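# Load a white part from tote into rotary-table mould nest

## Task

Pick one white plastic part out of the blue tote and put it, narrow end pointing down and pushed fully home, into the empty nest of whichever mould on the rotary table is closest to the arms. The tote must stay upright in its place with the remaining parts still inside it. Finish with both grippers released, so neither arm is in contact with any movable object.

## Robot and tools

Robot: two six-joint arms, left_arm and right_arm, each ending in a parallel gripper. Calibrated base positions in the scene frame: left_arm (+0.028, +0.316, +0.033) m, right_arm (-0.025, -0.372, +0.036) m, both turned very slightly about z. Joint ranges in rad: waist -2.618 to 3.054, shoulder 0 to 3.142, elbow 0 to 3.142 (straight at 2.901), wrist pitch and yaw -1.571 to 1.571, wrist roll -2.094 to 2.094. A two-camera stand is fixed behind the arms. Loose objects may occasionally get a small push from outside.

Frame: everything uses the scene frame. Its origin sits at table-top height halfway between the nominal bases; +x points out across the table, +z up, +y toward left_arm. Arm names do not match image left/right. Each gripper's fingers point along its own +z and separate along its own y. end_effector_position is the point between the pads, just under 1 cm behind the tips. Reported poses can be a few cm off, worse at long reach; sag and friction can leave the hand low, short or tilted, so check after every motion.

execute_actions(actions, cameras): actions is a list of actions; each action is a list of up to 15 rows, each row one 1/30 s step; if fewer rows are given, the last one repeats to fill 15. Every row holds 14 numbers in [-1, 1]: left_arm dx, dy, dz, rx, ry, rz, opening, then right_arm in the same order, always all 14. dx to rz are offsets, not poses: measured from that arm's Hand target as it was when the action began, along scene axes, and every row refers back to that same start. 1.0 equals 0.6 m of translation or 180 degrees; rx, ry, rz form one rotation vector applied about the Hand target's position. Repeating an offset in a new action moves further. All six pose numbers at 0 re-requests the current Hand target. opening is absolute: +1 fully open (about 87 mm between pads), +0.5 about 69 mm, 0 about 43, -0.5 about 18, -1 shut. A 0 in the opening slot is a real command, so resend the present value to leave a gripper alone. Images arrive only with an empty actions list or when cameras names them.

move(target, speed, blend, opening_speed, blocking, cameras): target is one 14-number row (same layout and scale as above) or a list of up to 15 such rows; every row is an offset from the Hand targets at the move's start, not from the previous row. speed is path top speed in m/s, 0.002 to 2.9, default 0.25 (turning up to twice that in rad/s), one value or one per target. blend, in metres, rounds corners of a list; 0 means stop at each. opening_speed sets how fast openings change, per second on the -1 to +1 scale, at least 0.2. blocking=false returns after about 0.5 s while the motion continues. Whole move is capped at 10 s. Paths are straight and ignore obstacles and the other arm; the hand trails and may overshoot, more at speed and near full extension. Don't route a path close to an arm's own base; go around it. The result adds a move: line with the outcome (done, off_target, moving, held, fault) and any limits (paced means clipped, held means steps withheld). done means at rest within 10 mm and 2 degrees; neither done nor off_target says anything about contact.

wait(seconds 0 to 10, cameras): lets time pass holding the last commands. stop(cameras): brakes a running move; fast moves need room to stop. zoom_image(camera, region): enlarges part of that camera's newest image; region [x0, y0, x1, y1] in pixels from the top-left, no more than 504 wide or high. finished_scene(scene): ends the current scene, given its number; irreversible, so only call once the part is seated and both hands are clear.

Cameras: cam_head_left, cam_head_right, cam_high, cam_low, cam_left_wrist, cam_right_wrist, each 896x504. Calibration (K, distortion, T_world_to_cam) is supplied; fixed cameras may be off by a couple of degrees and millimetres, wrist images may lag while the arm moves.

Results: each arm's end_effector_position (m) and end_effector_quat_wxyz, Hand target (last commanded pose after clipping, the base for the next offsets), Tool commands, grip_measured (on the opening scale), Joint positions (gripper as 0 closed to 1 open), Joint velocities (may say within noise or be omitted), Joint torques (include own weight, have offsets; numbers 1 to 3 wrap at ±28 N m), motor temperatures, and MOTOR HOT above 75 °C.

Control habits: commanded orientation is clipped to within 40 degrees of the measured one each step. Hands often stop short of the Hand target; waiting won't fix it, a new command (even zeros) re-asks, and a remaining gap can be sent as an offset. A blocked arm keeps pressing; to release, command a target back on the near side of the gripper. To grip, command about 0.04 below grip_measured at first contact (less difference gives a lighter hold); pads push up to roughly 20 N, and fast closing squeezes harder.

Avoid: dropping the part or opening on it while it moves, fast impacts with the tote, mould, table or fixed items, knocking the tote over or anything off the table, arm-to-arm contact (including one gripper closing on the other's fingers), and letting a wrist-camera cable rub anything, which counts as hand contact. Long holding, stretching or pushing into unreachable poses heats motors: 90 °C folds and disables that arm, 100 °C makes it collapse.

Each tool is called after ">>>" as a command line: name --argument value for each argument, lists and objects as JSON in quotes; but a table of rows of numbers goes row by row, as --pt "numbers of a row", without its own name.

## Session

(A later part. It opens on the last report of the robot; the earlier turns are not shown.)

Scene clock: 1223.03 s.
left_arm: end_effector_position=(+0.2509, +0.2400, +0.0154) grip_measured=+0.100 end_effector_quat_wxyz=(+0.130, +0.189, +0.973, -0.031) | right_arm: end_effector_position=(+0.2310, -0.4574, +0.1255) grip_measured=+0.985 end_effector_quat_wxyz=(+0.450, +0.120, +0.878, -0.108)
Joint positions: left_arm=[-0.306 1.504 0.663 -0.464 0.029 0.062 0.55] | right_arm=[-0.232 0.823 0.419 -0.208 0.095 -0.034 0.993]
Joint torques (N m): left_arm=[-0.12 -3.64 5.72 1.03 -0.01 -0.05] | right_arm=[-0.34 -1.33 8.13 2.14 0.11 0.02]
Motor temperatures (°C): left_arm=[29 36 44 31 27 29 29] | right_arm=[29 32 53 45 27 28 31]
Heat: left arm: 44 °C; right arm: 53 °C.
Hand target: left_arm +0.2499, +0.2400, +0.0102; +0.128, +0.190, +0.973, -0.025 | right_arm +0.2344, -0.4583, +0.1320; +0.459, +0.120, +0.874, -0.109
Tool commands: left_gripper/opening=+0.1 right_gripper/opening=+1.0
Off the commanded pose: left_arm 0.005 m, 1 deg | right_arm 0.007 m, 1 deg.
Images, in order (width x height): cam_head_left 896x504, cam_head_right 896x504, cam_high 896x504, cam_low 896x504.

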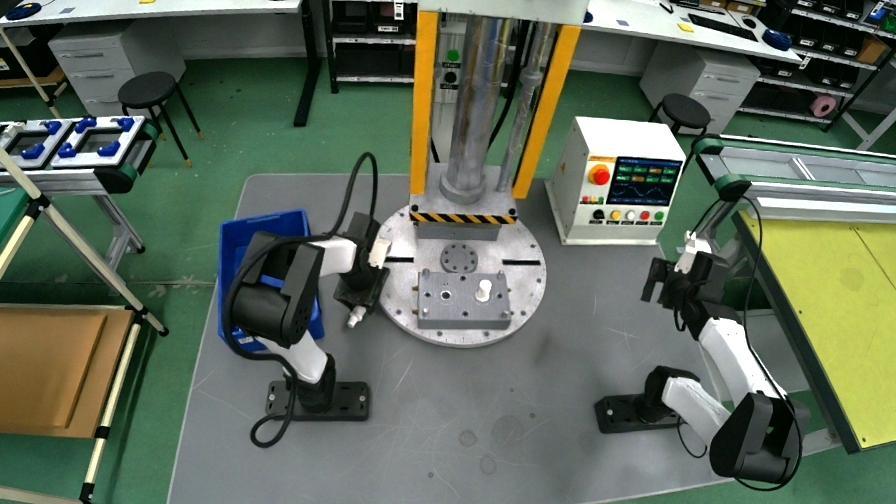

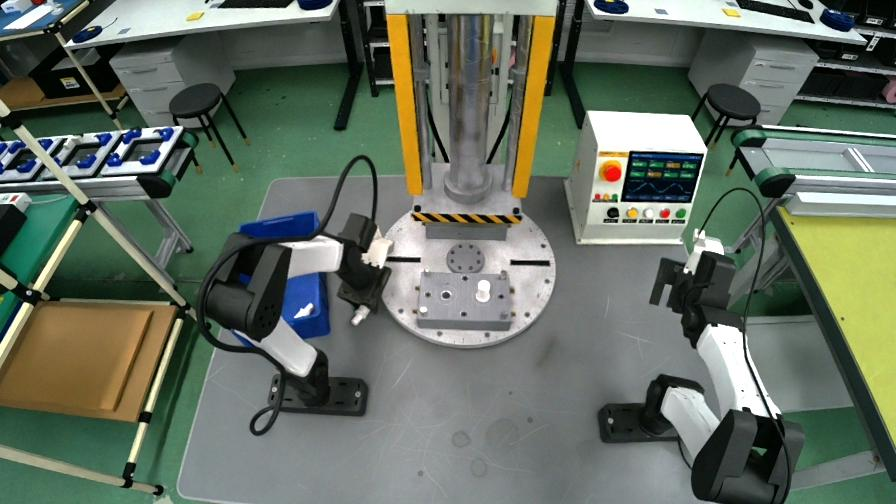

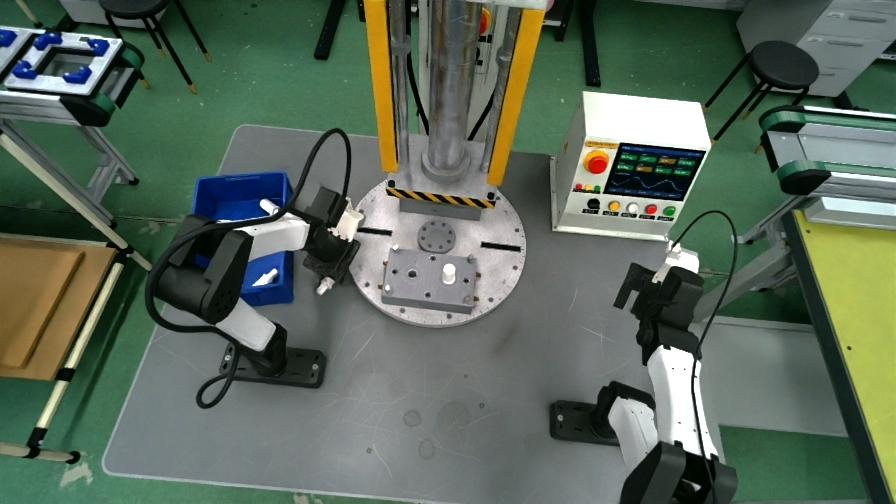

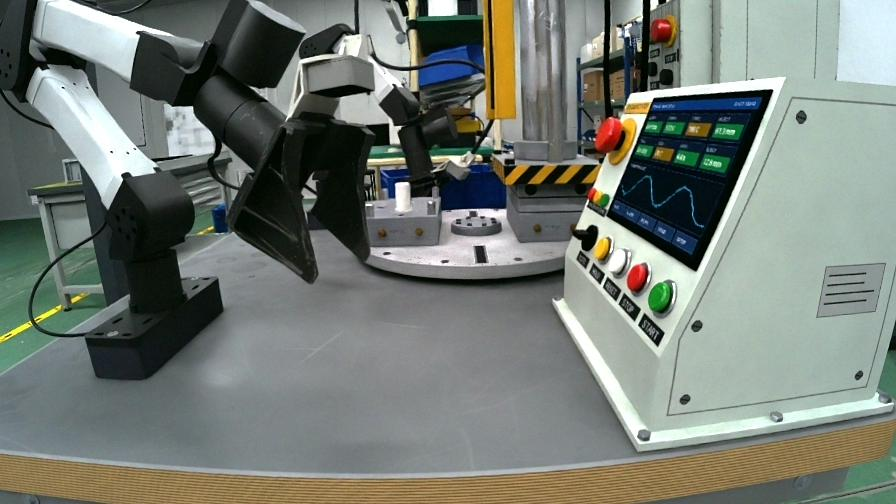

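>>> move --target '[0,0,0,0,0,-0.026,0.1,0,0,0,0,0,0,1]' --speed 0.04 --cameras '["cam_left_wrist"]'

Scene clock: 1324.33 s.
left_arm: end_effector_position=(+0.2520, +0.2424, +0.0154) grip_measured=+0.100 end_effector_quat_wxyz=(+0.131, +0.220, +0.966, -0.027) | right_arm: end_effector_position=(+0.2310, -0.4574, +0.1255) grip_measured=+0.985 end_effector_quat_wxyz=(+0.450, +0.120, +0.878, -0.108)
Joint positions: left_arm=[-0.306 1.504 0.663 -0.464 0.029 0.125 0.55] | right_arm=[-0.232 0.823 0.419 -0.208 0.095 -0.034 0.993]
Joint torques (N m): left_arm=[0.06 -3.59 5.79 1 0.22 0.11] | right_arm=[-0.34 -1.25 8.14 2.14 0.11 0.03]
Heat: left arm: 43 °C; right arm: 53 °C.
Hand target: left_arm +0.2499, +0.2400, +0.0102; +0.127, +0.229, +0.965, -0.031 | right_arm +0.2344, -0.4583, +0.1320; +0.459, +0.120, +0.874, -0.109
Off the commanded pose: left_arm 0.006 m, 1 deg | right_arm 0.007 m, 1 deg.
move: done
camera_calibration:
cam_left_wrist: T_world_to_cam=[[-0.42785, -0.90384, 0.00423565, 0.323468], [-0.738406, 0.352233, 0.575056, 0.113598], [-0.52125, 0.24291, -0.818103, 0.223641], [0, 0, 0, 1]] pos_world=[0.33885, 0.198025, 0.116266]
Images, in order (width x height): cam_left_wrist 896x504.

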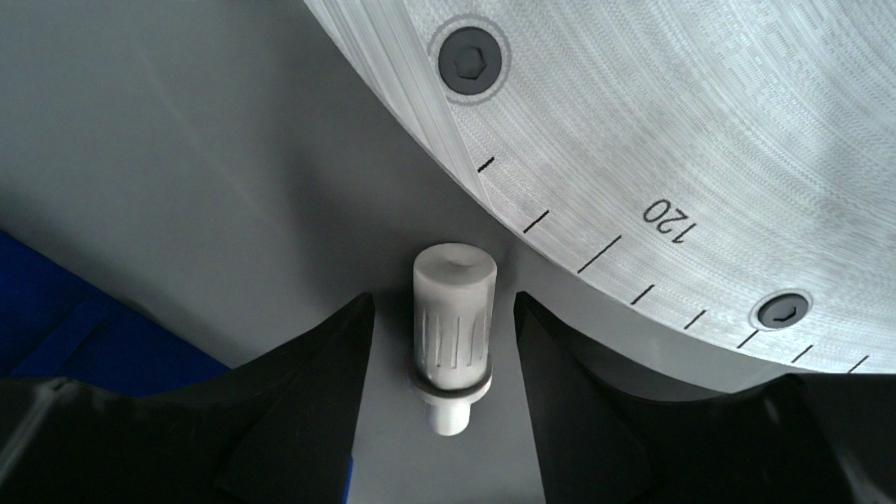

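>>> move --target '[0,0,0,0,0,0,-0.6,0,0,0,0,0,0,1]' --speed 0.04 --opening_speed 0.3 --cameras '["cam_left_wrist"]'

Scene clock: 1334.57 s.
left_arm: end_effector_position=(+0.2520, +0.2424, +0.0154) grip_measured=-0.341 end_effector_quat_wxyz=(+0.131, +0.220, +0.966, -0.027) | right_arm: end_effector_position=(+0.2310, -0.4574, +0.1255) grip_measured=+0.985 end_effector_quat_wxyz=(+0.450, +0.120, +0.878, -0.108)
Joint positions: left_arm=[-0.306 1.504 0.663 -0.464 0.029 0.126 0.329] | right_arm=[-0.232 0.823 0.419 -0.208 0.095 -0.034 0.993]
Joint torques (N m): left_arm=[0.03 -3.59 5.78 1 0.22 0.1] | right_arm=[-0.31 -1.29 8.03 2.15 0.1 0.01]
Heat: left arm: 43 °C; right arm: 53 °C.
Hand target: left_arm +0.2499, +0.2400, +0.0102; +0.127, +0.229, +0.965, -0.031 | right_arm +0.2344, -0.4583, +0.1320; +0.459, +0.120, +0.874, -0.109
Off the commanded pose: left_arm 0.006 m, 1 deg | right_arm 0.007 m, 1 deg.
move: done
camera_calibration:
cam_left_wrist: T_world_to_cam=[[-0.428461, -0.903551, 0.00405725, 0.323508], [-0.738195, 0.352632, 0.575082, 0.113406], [-0.521046, 0.243405, -0.818086, 0.223444], [0, 0, 0, 1]] pos_world=[0.338751, 0.197928, 0.116266]
Images, in order (width x height): cam_left_wrist 896x504.

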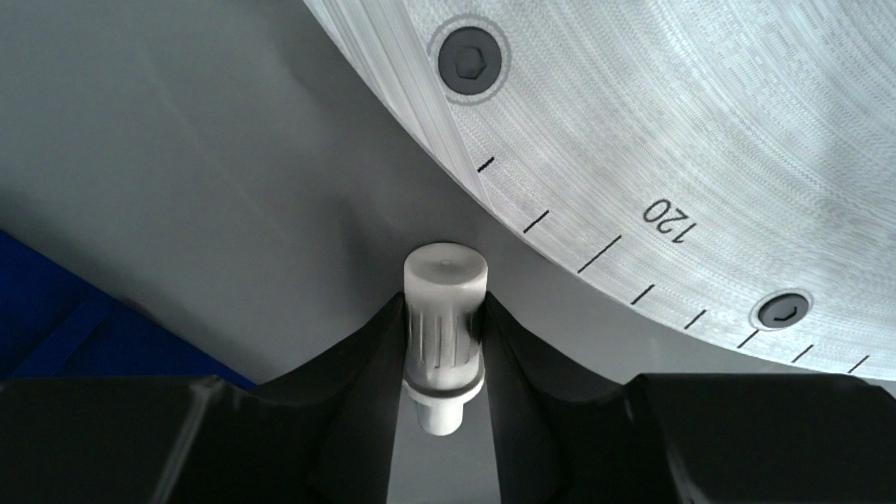

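>>> move --target '[0,0,0.2333,0,0,0,-0.6,0,0,0,0,0,0,1]' --speed 0.1 --cameras '["cam_left_wrist","cam_high"]'

Scene clock: 1371.93 s.
left_arm: end_effector_position=(+0.2468, +0.2441, +0.1393) grip_measured=-0.341 end_effector_quat_wxyz=(+0.110, +0.221, +0.969, -0.025) | right_arm: end_effector_position=(+0.2310, -0.4574, +0.1255) grip_measured=+0.985 end_effector_quat_wxyz=(+0.450, +0.120, +0.878, -0.108)
Joint positions: left_arm=[-0.306 1.355 1.067 -1.058 0.029 0.126 0.329] | right_arm=[-0.232 0.823 0.419 -0.208 0.095 -0.034 0.993]
Joint torques (N m): left_arm=[0.03 -5.74 10.15 0.66 0.21 0.11] | right_arm=[-0.32 -1.29 8.1 2.15 0.11 0.02]
Heat: left arm: 43 °C; right arm: 53 °C.
Hand target: left_arm +0.2499, +0.2400, +0.1503; +0.127, +0.229, +0.965, -0.031 | right_arm +0.2344, -0.4583, +0.1320; +0.459, +0.120, +0.874, -0.109
Off the commanded pose: left_arm 0.012 m, 2 deg | right_arm 0.007 m, 1 deg.
move: off_target (left_arm)
camera_calibration:
cam_left_wrist: T_world_to_cam=[[-0.428919, -0.903298, 0.00903849, 0.321769], [-0.714596, 0.345403, 0.608317, 0.0291084], [-0.552613, 0.25446, -0.793643, 0.323427], [0, 0, 0, 1]] pos_world=[0.337543, 0.198299, 0.23607]
Images, in order (width x height): cam_high 896x504, cam_left_wrist 896x504.

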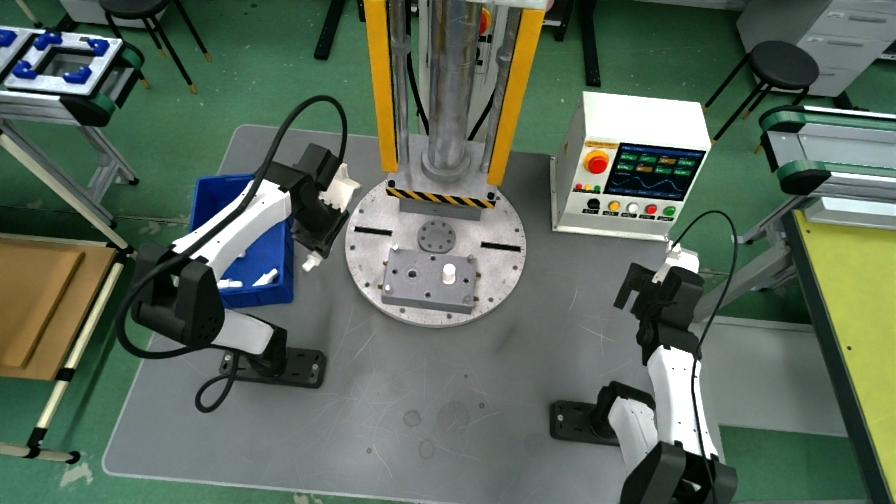

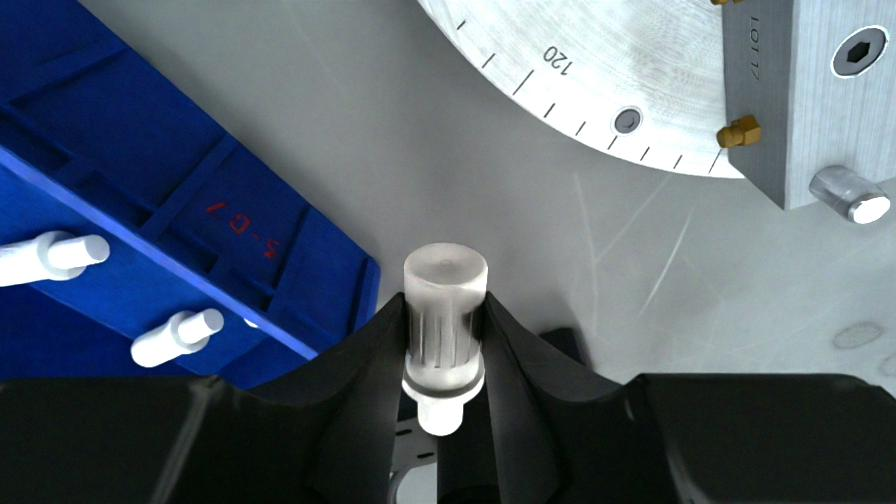

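>>> move --target '[-0.3832,-0.45,0.02,0,-0.0008,-0.8795,-0.6,0,0,0,0,0,0,1]' --speed 0.3 --cameras '["cam_head_right","cam_left_wrist","cam_high","cam_low"]'

Scene clock: 1384.37 s.
left_arm: end_effector_position=(+0.0249, -0.0266, +0.1623) grip_measured=-0.341 end_effector_quat_wxyz=(-0.002, +0.992, -0.035, -0.122) | right_arm: end_effector_position=(+0.2310, -0.4574, +0.1255) grip_measured=+0.985 end_effector_quat_wxyz=(+0.450, +0.120, +0.878, -0.108)
Joint positions: left_arm=[-1.56 1.843 1.668 -1.407 0.244 1.641 0.329] | right_arm=[-0.232 0.823 0.419 -0.208 0.095 -0.034 0.993]
Joint torques (N m): left_arm=[0.31 -6.27 9.61 0.04 0.51 0.16] | right_arm=[-0.4 -1.25 8.28 2.14 0.09 0.01]
Heat: left arm: 45 °C; right arm: 53 °C.
Hand target: left_arm +0.0200, -0.0301, +0.1623; -0.005, +0.990, -0.044, -0.130 | right_arm +0.2344, -0.4583, +0.1320; +0.459, +0.120, +0.874, -0.109
Off the commanded pose: left_arm 0.006 m, 2 deg | right_arm 0.007 m, 1 deg.
move: done
camera_calibration:
cam_left_wrist: T_world_to_cam=[[0.0648032, 0.997891, 0.00369804, 0.0208823], [0.802441, -0.0543129, 0.594254, -0.0960765], [0.593202, -0.0355421, -0.804269, 0.253407], [0, 0, 0, 1]] pos_world=[-0.0745792, -0.0170498, 0.260824]
Images, in order (width x height): cam_head_right 896x504, cam_high 896x504, cam_low 896x504, cam_left_wrist 896x504.

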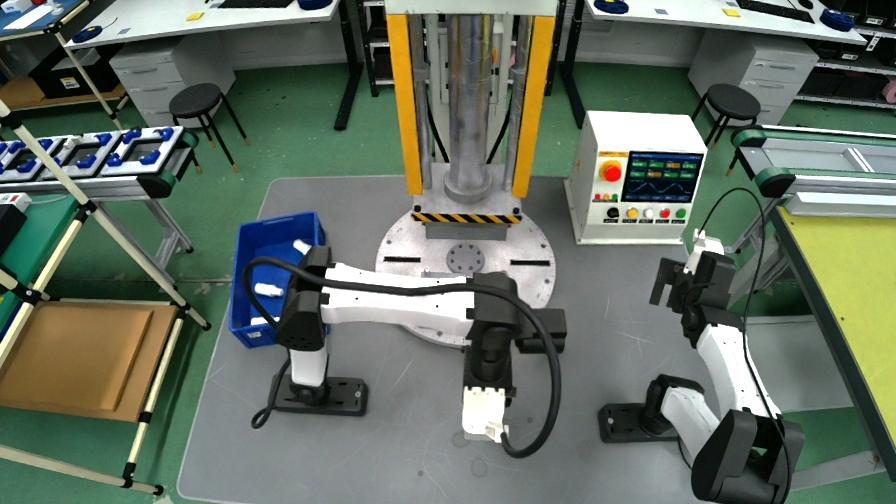

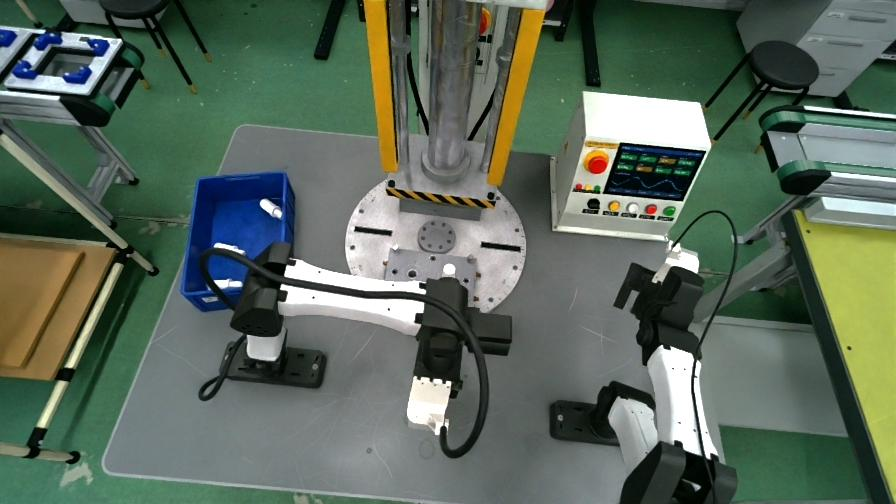

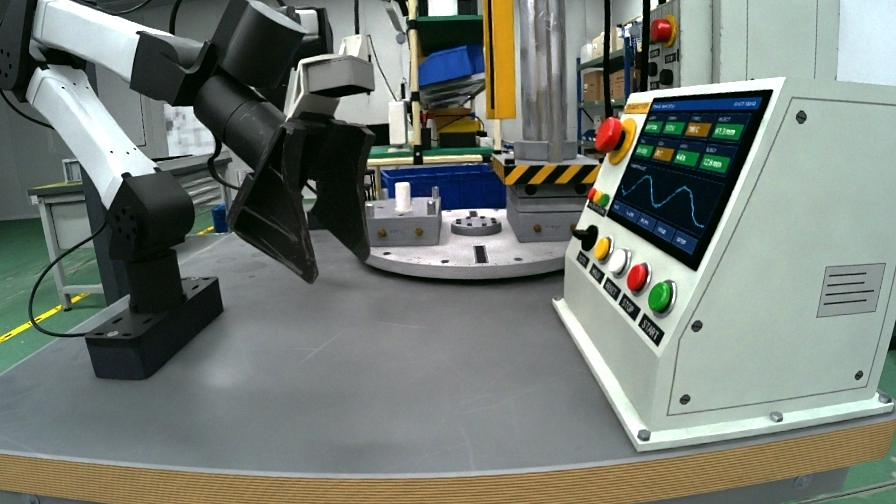

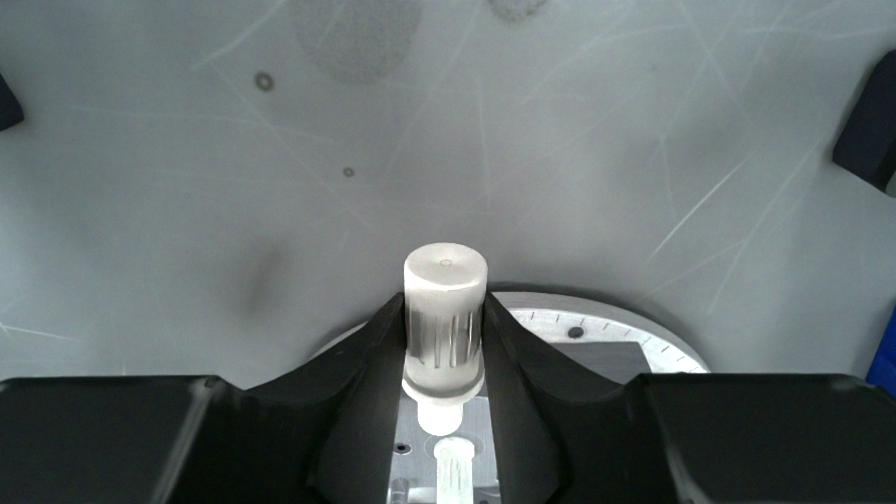

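>>> move --target '[0,0,-0.212,0,0,0,-0.6,0,0,0,0,0,0,1]' --speed 0.1 --cameras '["cam_left_wrist","cam_low"]'

Scene clock: 1390.50 s.
left_arm: end_effector_position=(+0.0248, -0.0302, +0.0423) grip_measured=-0.341 end_effector_quat_wxyz=(-0.001, +0.992, -0.035, -0.122) | right_arm: end_effector_position=(+0.2310, -0.4574, +0.1255) grip_measured=+0.985 end_effector_quat_wxyz=(+0.450, +0.120, +0.878, -0.108)
Joint positions: left_arm=[-1.56 1.931 1.299 -0.949 0.244 1.642 0.329] | right_arm=[-0.232 0.823 0.419 -0.208 0.095 -0.034 0.993]
Joint torques (N m): left_arm=[0.32 -6.83 5.98 0.34 0.5 0.14] | right_arm=[-0.39 -1.26 8.12 2.17 0.07 0.02]
Heat: left arm: 45 °C; right arm: 53 °C.
Hand target: left_arm +0.0201, -0.0301, +0.0352; -0.005, +0.990, -0.044, -0.130 | right_arm +0.2344, -0.4583, +0.1320; +0.459, +0.120, +0.874, -0.109
Off the commanded pose: left_arm 0.009 m, 1 deg | right_arm 0.007 m, 1 deg.
move: done
camera_calibration:
cam_left_wrist: T_world_to_cam=[[0.0659436, 0.99782, 0.00264996, 0.0249582], [0.802632, -0.0546215, 0.593968, -0.0249598], [0.592818, -0.0370415, -0.804484, 0.156826], [0, 0, 0, 1]] pos_world=[-0.0745814, -0.0204581, 0.140923]
Images, in order (width x height): cam_low 896x504, cam_left_wrist 896x504.

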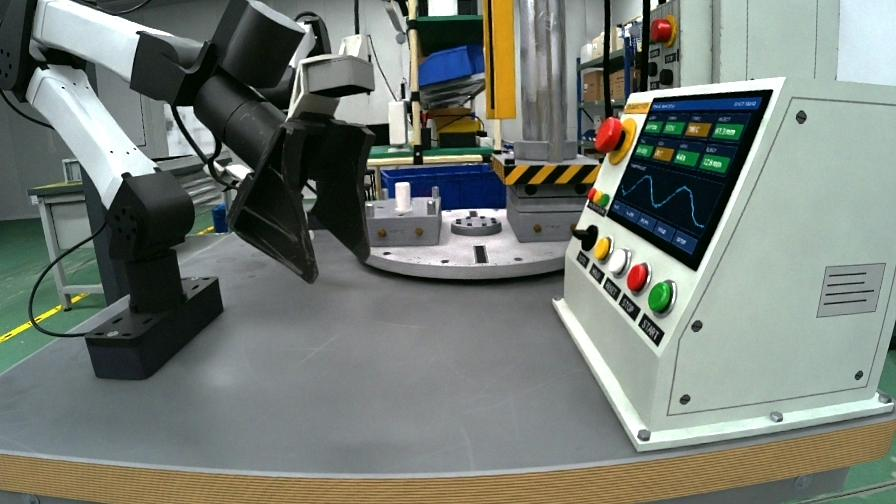

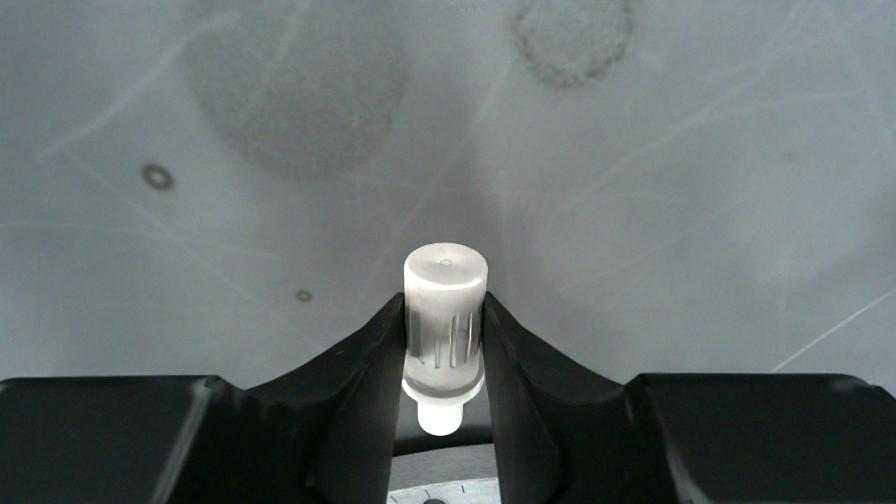

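>>> move --target '[0,0,-0.025,0,0,0,-0.6,0,0,0,0,0,0,1]' --speed 0.04

>>> move --target '[0,0,-0.01,0,0,0,-0.6,0,0,0,0,0,0,1]' --speed 0.02

Scene clock: 1397.40 s.
left_arm: end_effector_position=(+0.0248, -0.0313, +0.0286) grip_measured=-0.341 end_effector_quat_wxyz=(+0.001, +0.992, -0.036, -0.122) | right_arm: end_effector_position=(+0.2310, -0.4574, +0.1255) grip_measured=+0.985 end_effector_quat_wxyz=(+0.450, +0.120, +0.878, -0.108)
Joint positions: left_arm=[-1.56 1.953 1.27 -0.894 0.244 1.642 0.329] | right_arm=[-0.232 0.823 0.419 -0.208 0.095 -0.034 0.993]
Joint torques (N m): left_arm=[0.32 -6.76 5.68 0.38 0.49 0.14] | right_arm=[-0.25 -1.22 8.24 2.13 0.1 0.01]
Heat: left arm: 45 °C; right arm: 53 °C.
Hand target: left_arm +0.0201, -0.0300, +0.0202; -0.005, +0.990, -0.044, -0.130 | right_arm +0.2344, -0.4583, +0.1320; +0.459, +0.120, +0.874, -0.109
Off the commanded pose: left_arm 0.010 m, 2 deg | right_arm 0.007 m, 1 deg.
move: done

Scene clock: 1398.30 s.
left_arm: end_effector_position=(+0.0248, -0.0315, +0.0227) grip_measured=-0.341 end_effector_quat_wxyz=(+0.001, +0.992, -0.036, -0.122) | right_arm: end_effector_position=(+0.2310, -0.4574, +0.1255) grip_measured=+0.985 end_effector_quat_wxyz=(+0.450, +0.120, +0.878, -0.108)
Joint positions: left_arm=[-1.56 1.963 1.259 -0.873 0.244 1.642 0.329] | right_arm=[-0.232 0.823 0.419 -0.208 0.095 -0.034 0.993]
Joint torques (N m): left_arm=[0.29 -6.71 5.61 0.36 0.5 0.14] | right_arm=[-0.32 -1.37 8.17 2.13 0.08 0.01]
Heat: left arm: 45 °C; right arm: 53 °C.
Hand target: left_arm +0.0201, -0.0301, +0.0141; -0.005, +0.990, -0.044, -0.130 | right_arm +0.2344, -0.4583, +0.1320; +0.459, +0.120, +0.874, -0.109
Off the commanded pose: left_arm 0.010 m, 2 deg | right_arm 0.007 m, 1 deg.
move: done

>>> move --target '[0,0,-0.006,0,0,0,-0.6,0,0,0,0,0,0,1]' --speed 0.02

>>> move --target '[0,0,-0.005,0,0,0,-0.6,0,0,0,0,0,0,1]' --speed 0.02

Scene clock: 1402.10 s.
left_arm: end_effector_position=(+0.0248, -0.0317, +0.0193) grip_measured=-0.341 end_effector_quat_wxyz=(+0.001, +0.992, -0.036, -0.122) | right_arm: end_effector_position=(+0.2310, -0.4574, +0.1255) grip_measured=+0.985 end_effector_quat_wxyz=(+0.450, +0.120, +0.878, -0.108)
Joint positions: left_arm=[-1.56 1.969 1.252 -0.86 0.244 1.642 0.329] | right_arm=[-0.232 0.823 0.419 -0.208 0.095 -0.034 0.993]
Joint torques (N m): left_arm=[0.34 -6.72 5.57 0.36 0.49 0.14] | right_arm=[-0.27 -1.29 8.25 2.11 0.06 0.01]
Heat: left arm: 44 °C; right arm: 53 °C.
Hand target: left_arm +0.0201, -0.0300, +0.0105; -0.005, +0.990, -0.044, -0.130 | right_arm +0.2344, -0.4583, +0.1320; +0.459, +0.120, +0.874, -0.109
Off the commanded pose: left_arm 0.010 m, 2 deg | right_arm 0.007 m, 1 deg.
move: done

Scene clock: 1402.90 s.
left_arm: end_effector_position=(+0.0248, -0.0324, +0.0181) grip_measured=-0.341 end_effector_quat_wxyz=(+0.004, +0.992, -0.036, -0.122) | right_arm: end_effector_position=(+0.2310, -0.4574, +0.1255) grip_measured=+0.985 end_effector_quat_wxyz=(+0.450, +0.120, +0.878, -0.108)
Joint positions: left_arm=[-1.56 1.969 1.247 -0.849 0.244 1.642 0.329] | right_arm=[-0.232 0.823 0.419 -0.208 0.095 -0.034 0.993]
Joint torques (N m): left_arm=[0.32 -6.37 5.53 0.36 0.5 0.14] | right_arm=[-0.38 -1.29 8.13 2.13 0.11 0.01]
Heat: left arm: 44 °C; right arm: 53 °C.
Hand target: left_arm +0.0201, -0.0300, +0.0075; -0.005, +0.990, -0.044, -0.130 | right_arm +0.2344, -0.4583, +0.1320; +0.459, +0.120, +0.874, -0.109
Off the commanded pose: left_arm 0.012 m, 2 deg | right_arm 0.007 m, 1 deg.
move: off_target (left_arm)

>>> move --target '[0,0,0.003,0,0,0,0.1,0,0,0,0,0,0,1]' --speed 0.02 --opening_speed 0.3 --cameras '["cam_left_wrist"]'

Scene clock: 1410.50 s.
left_arm: end_effector_position=(+0.0248, -0.0326, +0.0181) grip_measured=+0.100 end_effector_quat_wxyz=(+0.004, +0.992, -0.036, -0.122) | right_arm: end_effector_position=(+0.2310, -0.4574, +0.1255) grip_measured=+0.985 end_effector_quat_wxyz=(+0.450, +0.120, +0.878, -0.108)
Joint positions: left_arm=[-1.56 1.969 1.247 -0.848 0.244 1.642 0.55] | right_arm=[-0.232 0.823 0.419 -0.208 0.095 -0.034 0.993]
Joint torques (N m): left_arm=[0.34 -6.57 5.82 0.32 0.5 0.15] | right_arm=[-0.23 -1.28 8.03 2.14 0.1 0.04]
Heat: left arm: 44 °C; right arm: 53 °C.
Hand target: left_arm +0.0201, -0.0300, +0.0093; -0.005, +0.990, -0.044, -0.130 | right_arm +0.2344, -0.4583, +0.1320; +0.459, +0.120, +0.874, -0.109
Off the commanded pose: left_arm 0.010 m, 2 deg | right_arm 0.007 m, 1 deg.
move: done
camera_calibration:
cam_left_wrist: T_world_to_cam=[[0.0659735, 0.997789, -0.00804759, 0.0277244], [0.802623, -0.048274, 0.594531, -0.0104737], [0.592828, -0.0456825, -0.804033, 0.136901], [0, 0, 0, 1]] pos_world=[-0.0745813, -0.0219148, 0.116523]
Images, in order (width x height): cam_left_wrist 896x504.

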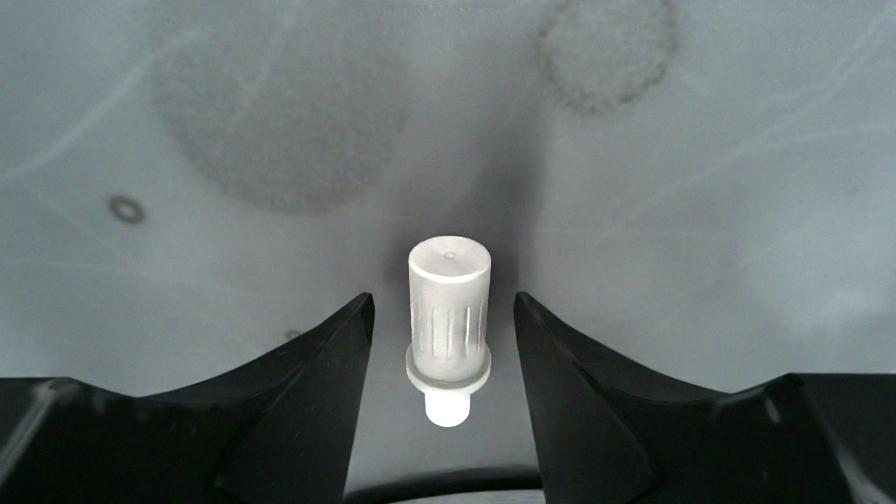

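>>> move --pt "0 0 0.0 0 0 0 0.3 0 0 0 0 0 0 1" --pt "0 0 0.22 0 0 0 0.3 0 0 0 0 0 0 1" --speed 0.08 --opening_speed 0.4 --cameras '["cam_left_wrist"]'

Scene clock: 1440.87 s.
left_arm: end_effector_position=(+0.0248, -0.0263, +0.1253) grip_measured=+0.300 end_effector_quat_wxyz=(-0.026, +0.992, -0.032, -0.123) | right_arm: end_effector_position=(+0.2310, -0.4574, +0.1255) grip_measured=+0.985 end_effector_quat_wxyz=(+0.450, +0.120, +0.878, -0.108)
Joint positions: left_arm=[-1.56 1.892 1.583 -1.323 0.244 1.642 0.65] | right_arm=[-0.232 0.823 0.419 -0.208 0.095 -0.034 0.993]
Joint torques (N m): left_arm=[0.32 -10.43 9.24 0 0.5 0.15] | right_arm=[-0.4 -1.28 8.14 2.12 0.09 0.02]
Heat: left arm: 44 °C; right arm: 53 °C.
Hand target: left_arm +0.0201, -0.0300, +0.1413; -0.005, +0.990, -0.044, -0.130 | right_arm +0.2344, -0.4583, +0.1320; +0.459, +0.120, +0.874, -0.109
Off the commanded pose: left_arm 0.017 m, 3 deg | right_arm 0.007 m, 1 deg.
move: off_target (left_arm)
camera_calibration:
cam_left_wrist: T_world_to_cam=[[0.0659389, 0.996446, 0.0524117, 0.014584], [0.802601, -0.0841734, 0.590547, -0.0743698], [0.59286, 0.00312569, -0.805299, 0.224857], [0, 0, 0, 1]] pos_world=[-0.0745811, -0.021495, 0.224232]
Images, in order (width x height): cam_left_wrist 896x504.

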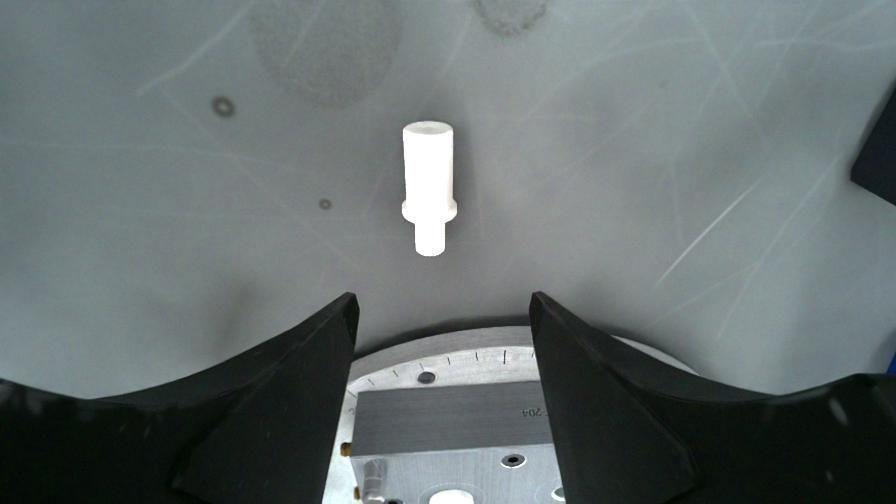

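>>> move --pt "0 0 0.06 0 0 0 0.3 0 0 0 0 0 0 1" --pt "0.4165 0.5167 0.14 0.0405 -0.0064 0.9441 0.3 0 0 0 0 0 0 1" --speed '[0.1,0.3]' --blend 0.02 --cameras '["cam_head_right","cam_high","cam_low","cam_right_wrist"]'

Scene clock: 1456.20 s.
left_arm: end_effector_position=(+0.2666, +0.2772, +0.2220) grip_measured=+0.300 end_effector_quat_wxyz=(+0.087, +0.137, +0.987, -0.018) | right_arm: end_effector_position=(+0.2310, -0.4574, +0.1255) grip_measured=+0.985 end_effector_quat_wxyz=(+0.450, +0.120, +0.878, -0.108)
Joint positions: left_arm=[-0.146 1.481 1.505 -1.421 0.033 0.115 0.65] | right_arm=[-0.232 0.823 0.419 -0.208 0.095 -0.034 0.993]
Joint torques (N m): left_arm=[1.16 -3.93 9.88 0.54 0.01 -0.08] | right_arm=[-0.29 -1.28 8.18 2.13 0.06 0.01]
Heat: left arm: 45 °C; right arm: 53 °C.
Hand target: left_arm +0.2701, +0.2800, +0.2253; +0.087, +0.130, +0.988, -0.012 | right_arm +0.2344, -0.4583, +0.1320; +0.459, +0.120, +0.874, -0.109
Off the commanded pose: left_arm 0.005 m, 1 deg | right_arm 0.007 m, 1 deg.
move: done; blend cut to 0.0181 m at target 1
camera_calibration:
cam_right_wrist: T_world_to_cam=[[-0.315204, -0.944162, 0.0959412, -0.37519], [-0.94598, 0.304493, -0.111378, 0.397127], [0.0759456, -0.125865, -0.989136, 0.194348], [0, 0, 0, 1]] pos_world=[0.242653, -0.450701, 0.272464]
Images, in order (width x height): cam_head_right 896x504, cam_high 896x504, cam_low 896x504, cam_right_wrist 896x504.

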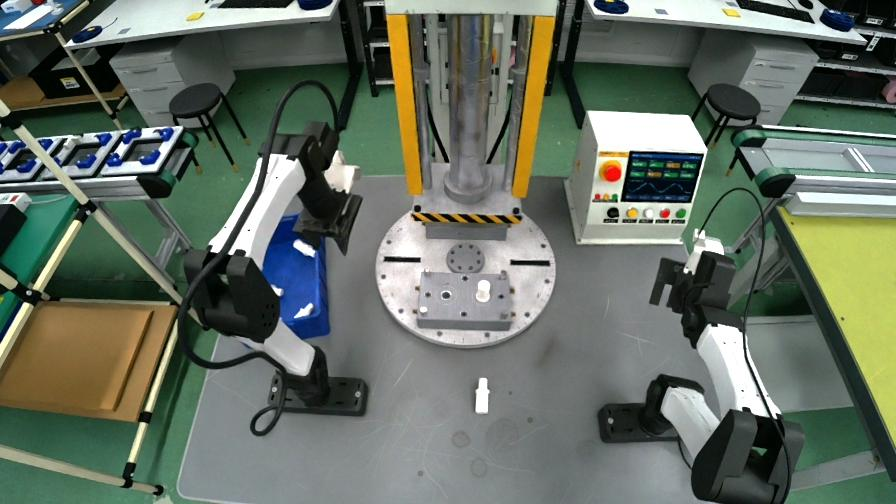

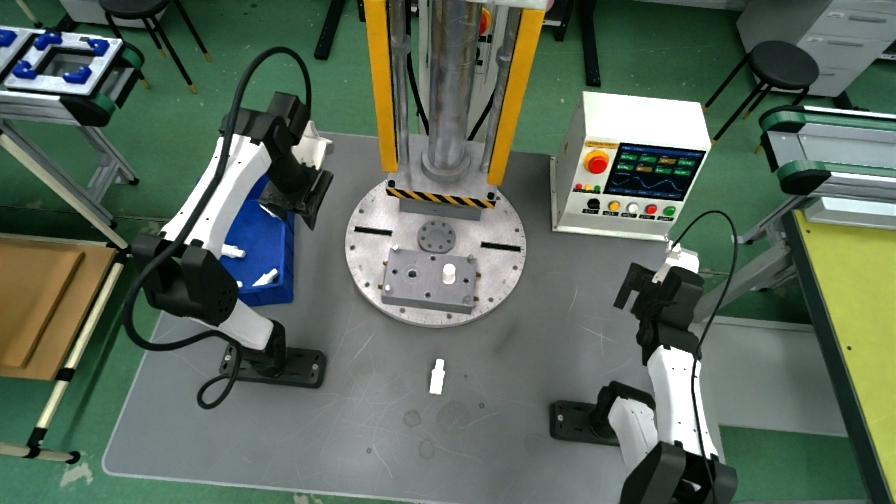

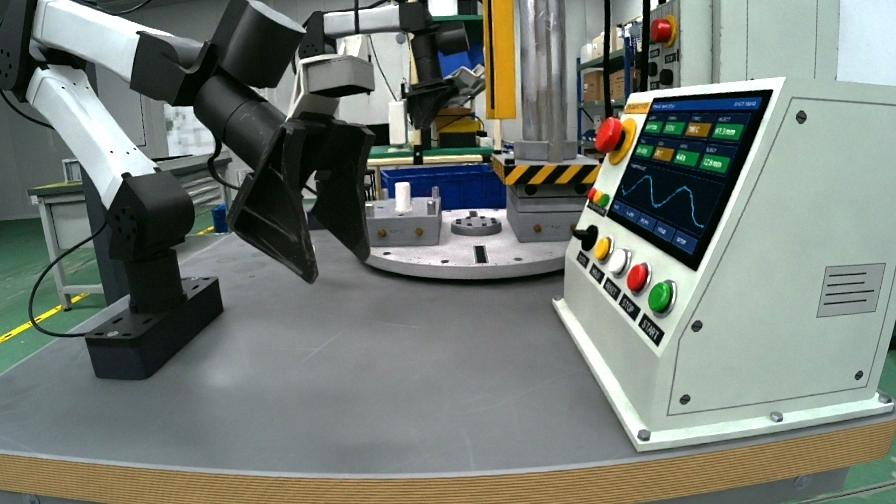

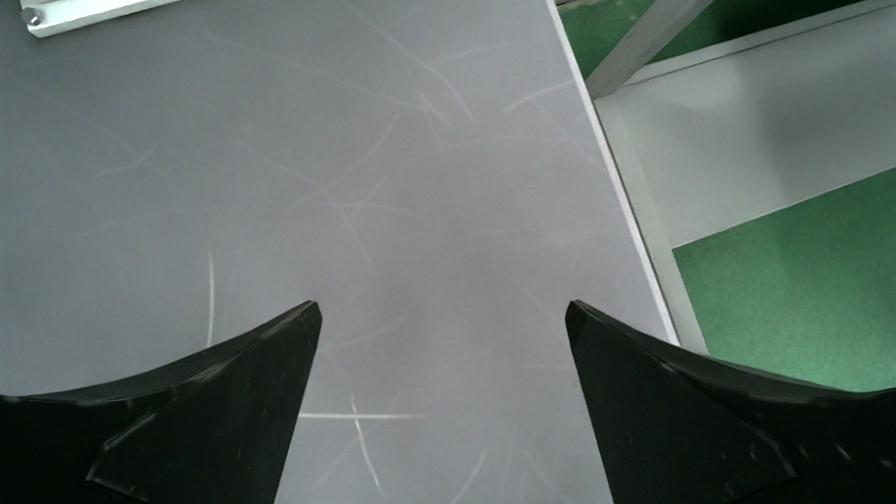

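>>> move --target '[0,0,0,0,0,0,0.3,-0.174,0.5138,0.1133,-0.1792,0.3363,0.4835,1]' --speed 0.25 --cameras '["cam_head_right","cam_right_wrist"]'

Scene clock: 1528.27 s.
left_arm: end_effector_position=(+0.2665, +0.2772, +0.2220) grip_measured=+0.300 end_effector_quat_wxyz=(+0.086, +0.137, +0.987, -0.018) | right_arm: end_effector_position=(+0.1309, -0.1529, +0.1979) grip_measured=+0.985 end_effector_quat_wxyz=(-0.028, -0.650, +0.758, -0.033)
Joint positions: left_arm=[-0.146 1.481 1.505 -1.421 0.033 0.115 0.65] | right_arm=[1.063 1.78 1.678 -1.544 0.044 -0.377 0.993]
Joint torques (N m): left_arm=[1.17 -3.89 9.88 0.54 0 -0.06] | right_arm=[-0.05 -5.41 7.9 0.05 -0.06 -0.13]
Motor temperatures (°C): left_arm=[28 36 49 29 27 29 28] | right_arm=[29 32 53 44 27 28 31]
Heat: left arm: 49 °C; right arm: 53 °C.
Hand target: left_arm +0.2700, +0.2800, +0.2253; +0.087, +0.130, +0.988, -0.012 | right_arm +0.1300, -0.1500, +0.1999; -0.033, -0.656, +0.754, -0.029
Off the commanded pose: left_arm 0.006 m, 1 deg | right_arm 0.004 m, 1 deg.
move: done
camera_calibration:
cam_right_wrist: T_world_to_cam=[[0.989195, -0.144068, 0.0271665, -0.160901], [-0.107264, -0.584889, 0.803989, -0.209158], [-0.0999398, -0.798216, -0.594023, 0.15379], [0, 0, 0, 1]] pos_world=[0.152097, -0.0227579, 0.263887]
Images, in order (width x height): cam_head_right 896x504, cam_right_wrist 896x504.

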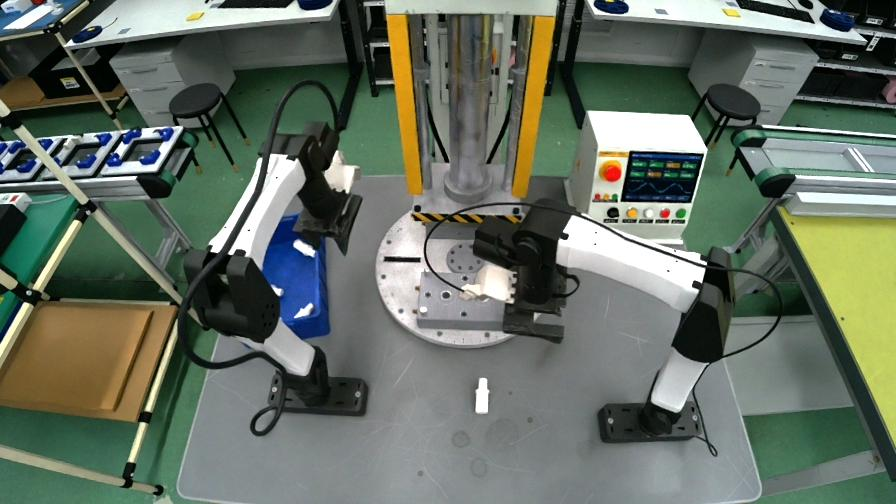

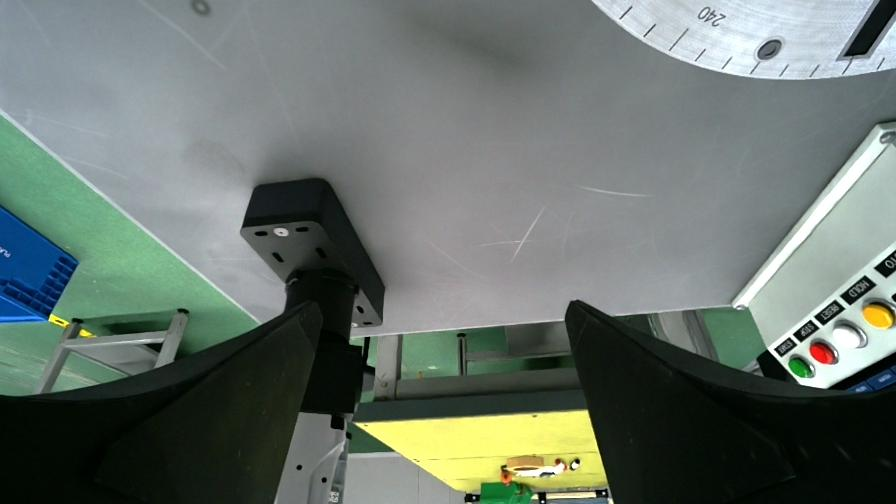

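>>> move --target '[0,0,0,0,0,0,0.3,-0.1708,0.1983,-0.0832,-0.0338,-0.0271,0.5201,1]' --speed 0.25 --cameras '["cam_head_right","cam_right_wrist"]'

Scene clock: 1545.23 s.
left_arm: end_effector_position=(+0.2665, +0.2772, +0.2220) grip_measured=+0.300 end_effector_quat_wxyz=(+0.086, +0.137, +0.987, -0.018) | right_arm: end_effector_position=(+0.0275, -0.0348, +0.1560) grip_measured=+0.985 end_effector_quat_wxyz=(+0.003, +0.994, -0.045, +0.100)
Joint positions: left_arm=[-0.146 1.481 1.505 -1.421 0.033 0.115 0.65] | right_arm=[1.662 1.855 1.577 -1.321 0.199 -1.41 0.993]
Joint torques (N m): left_arm=[1.17 -3.9 9.83 0.54 0 -0.06] | right_arm=[-0.03 -6 5.09 0.51 0.17 -0.1]
Heat: left arm: 50 °C; right arm: 52 °C.
Hand target: left_arm +0.2700, +0.2800, +0.2253; +0.087, +0.130, +0.988, -0.012 | right_arm +0.0276, -0.0310, +0.1500; +0.004, +0.994, -0.036, +0.104
Off the commanded pose: left_arm 0.006 m, 1 deg | right_arm 0.007 m, 1 deg.
move: done
camera_calibration:
cam_right_wrist: T_world_to_cam=[[0.0798315, 0.996688, 0.0155202, 0.0260289], [0.495496, -0.0531881, 0.86698, -0.125321], [0.864934, -0.0615222, -0.498101, 0.197065], [0, 0, 0, 1]] pos_world=[-0.11043, -0.0204845, 0.206405]
Images, in order (width x height): cam_head_right 896x504, cam_right_wrist 896x504.

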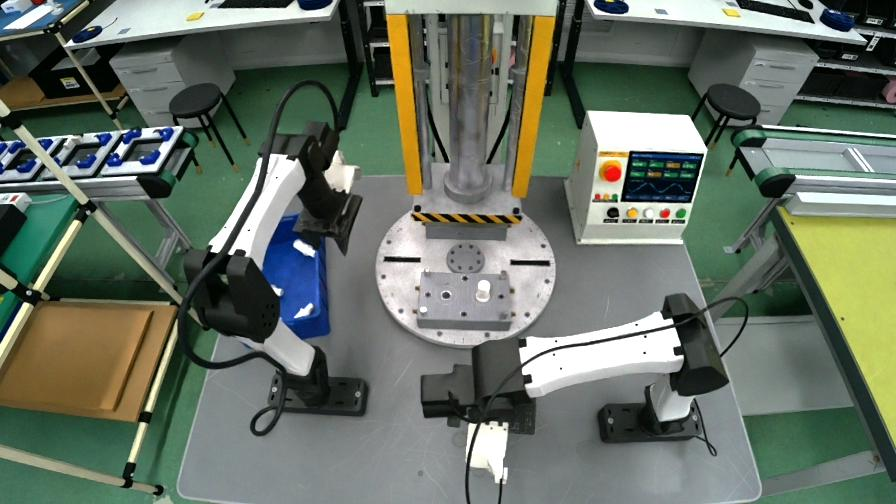

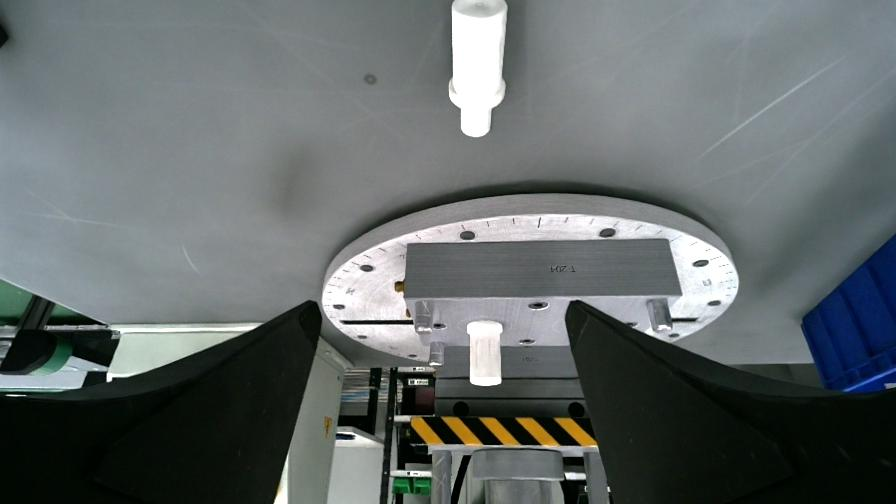

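>>> move --target '[0,0,0,0,0,0,0.3,-0.0042,0.0267,-0.13,0,0,0.01,0.3]' --speed 0.12 --opening_speed 0.6 --cameras '["cam_right_wrist"]'

Scene clock: 1570.23 s.
left_arm: end_effector_position=(+0.2665, +0.2772, +0.2220) grip_measured=+0.300 end_effector_quat_wxyz=(+0.086, +0.137, +0.987, -0.018) | right_arm: end_effector_position=(+0.0256, -0.0185, +0.0769) grip_measured=+0.300 end_effector_quat_wxyz=(+0.004, +0.995, -0.030, +0.100)
Joint positions: left_arm=[-0.146 1.481 1.505 -1.421 0.033 0.115 0.65] | right_arm=[1.665 1.965 1.406 -1.04 0.199 -1.438 0.65]
Joint torques (N m): left_arm=[1.14 -3.93 9.89 0.54 0 -0.06] | right_arm=[0.1 -6.69 5.22 0.51 0.19 -0.1]
Motor temperatures (°C): left_arm=[28 35 50 29 27 29 28] | right_arm=[29 35 50 38 27 28 31]
Heat: left arm: 50 °C; right arm: 50 °C.
Hand target: left_arm +0.2700, +0.2800, +0.2253; +0.087, +0.130, +0.988, -0.012 | right_arm +0.0250, -0.0150, +0.0721; +0.002, +0.994, -0.021, +0.104
Off the commanded pose: left_arm 0.006 m, 1 deg | right_arm 0.006 m, 1 deg.
move: done
camera_calibration:
cam_right_wrist: T_world_to_cam=[[0.0499047, 0.998694, 0.0109332, 0.0122454], [0.49654, -0.0343073, 0.867336, -0.0547303], [0.866578, -0.0378554, -0.497603, 0.160691], [0, 0, 0, 1]] pos_world=[-0.112686, -0.00802404, 0.127296]
Images, in order (width x height): cam_right_wrist 896x504.

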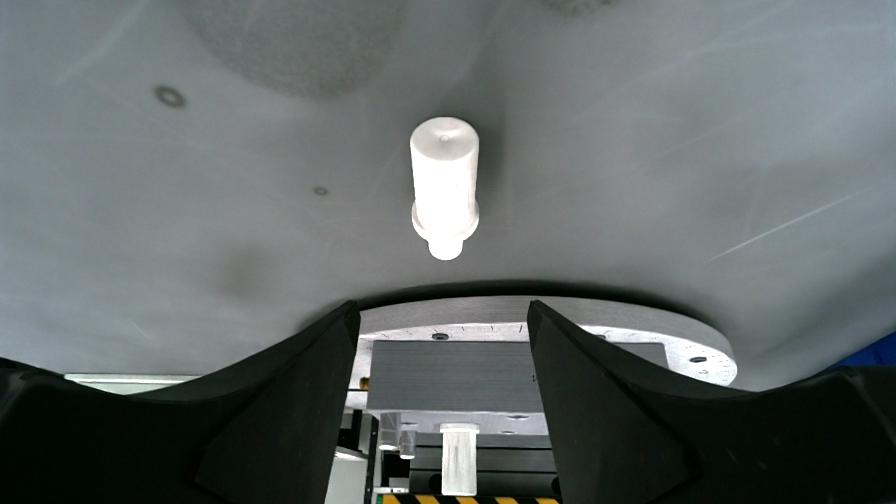

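>>> move --target '[0,0,0,0,0,0,0.3,-0.004,0.0058,-0.075,0,0,0,0.3]' --speed 0.08 --cameras '["cam_right_wrist"]'

Scene clock: 1584.17 s.
left_arm: end_effector_position=(+0.2665, +0.2772, +0.2220) grip_measured=+0.300 end_effector_quat_wxyz=(+0.086, +0.137, +0.987, -0.018) | right_arm: end_effector_position=(+0.0234, -0.0137, +0.0325) grip_measured=+0.300 end_effector_quat_wxyz=(+0.003, +0.995, -0.027, +0.100)
Joint positions: left_arm=[-0.146 1.481 1.505 -1.421 0.033 0.115 0.65] | right_arm=[1.671 2.045 1.334 -0.887 0.199 -1.438 0.65]
Joint torques (N m): left_arm=[1.16 -3.92 9.87 0.54 -0.01 -0.06] | right_arm=[0.1 -6.72 4.7 0.48 0.18 -0.04]
Heat: left arm: 51 °C; right arm: 49 °C.
Hand target: left_arm +0.2700, +0.2800, +0.2253; +0.087, +0.130, +0.988, -0.012 | right_arm +0.0226, -0.0116, +0.0270; +0.003, +0.994, -0.021, +0.104
Off the commanded pose: left_arm 0.006 m, 1 deg | right_arm 0.006 m, 1 deg.
move: done
camera_calibration:
cam_right_wrist: T_world_to_cam=[[0.0442082, 0.998955, 0.0116126, 0.00814807], [0.4968, -0.0320674, 0.867273, -0.0148933], [0.866739, -0.0325714, -0.497698, 0.140799], [0, 0, 0, 1]] pos_world=[-0.114997, -0.00403113, 0.0828972]
Images, in order (width x height): cam_right_wrist 896x504.

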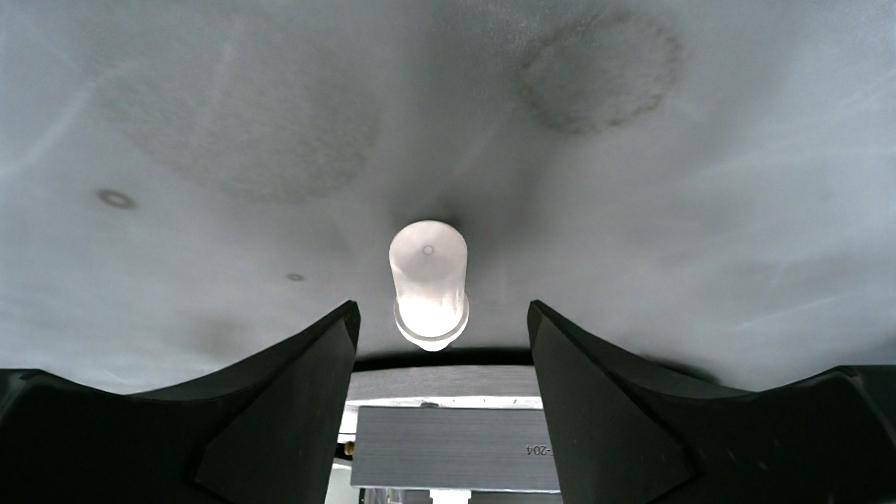

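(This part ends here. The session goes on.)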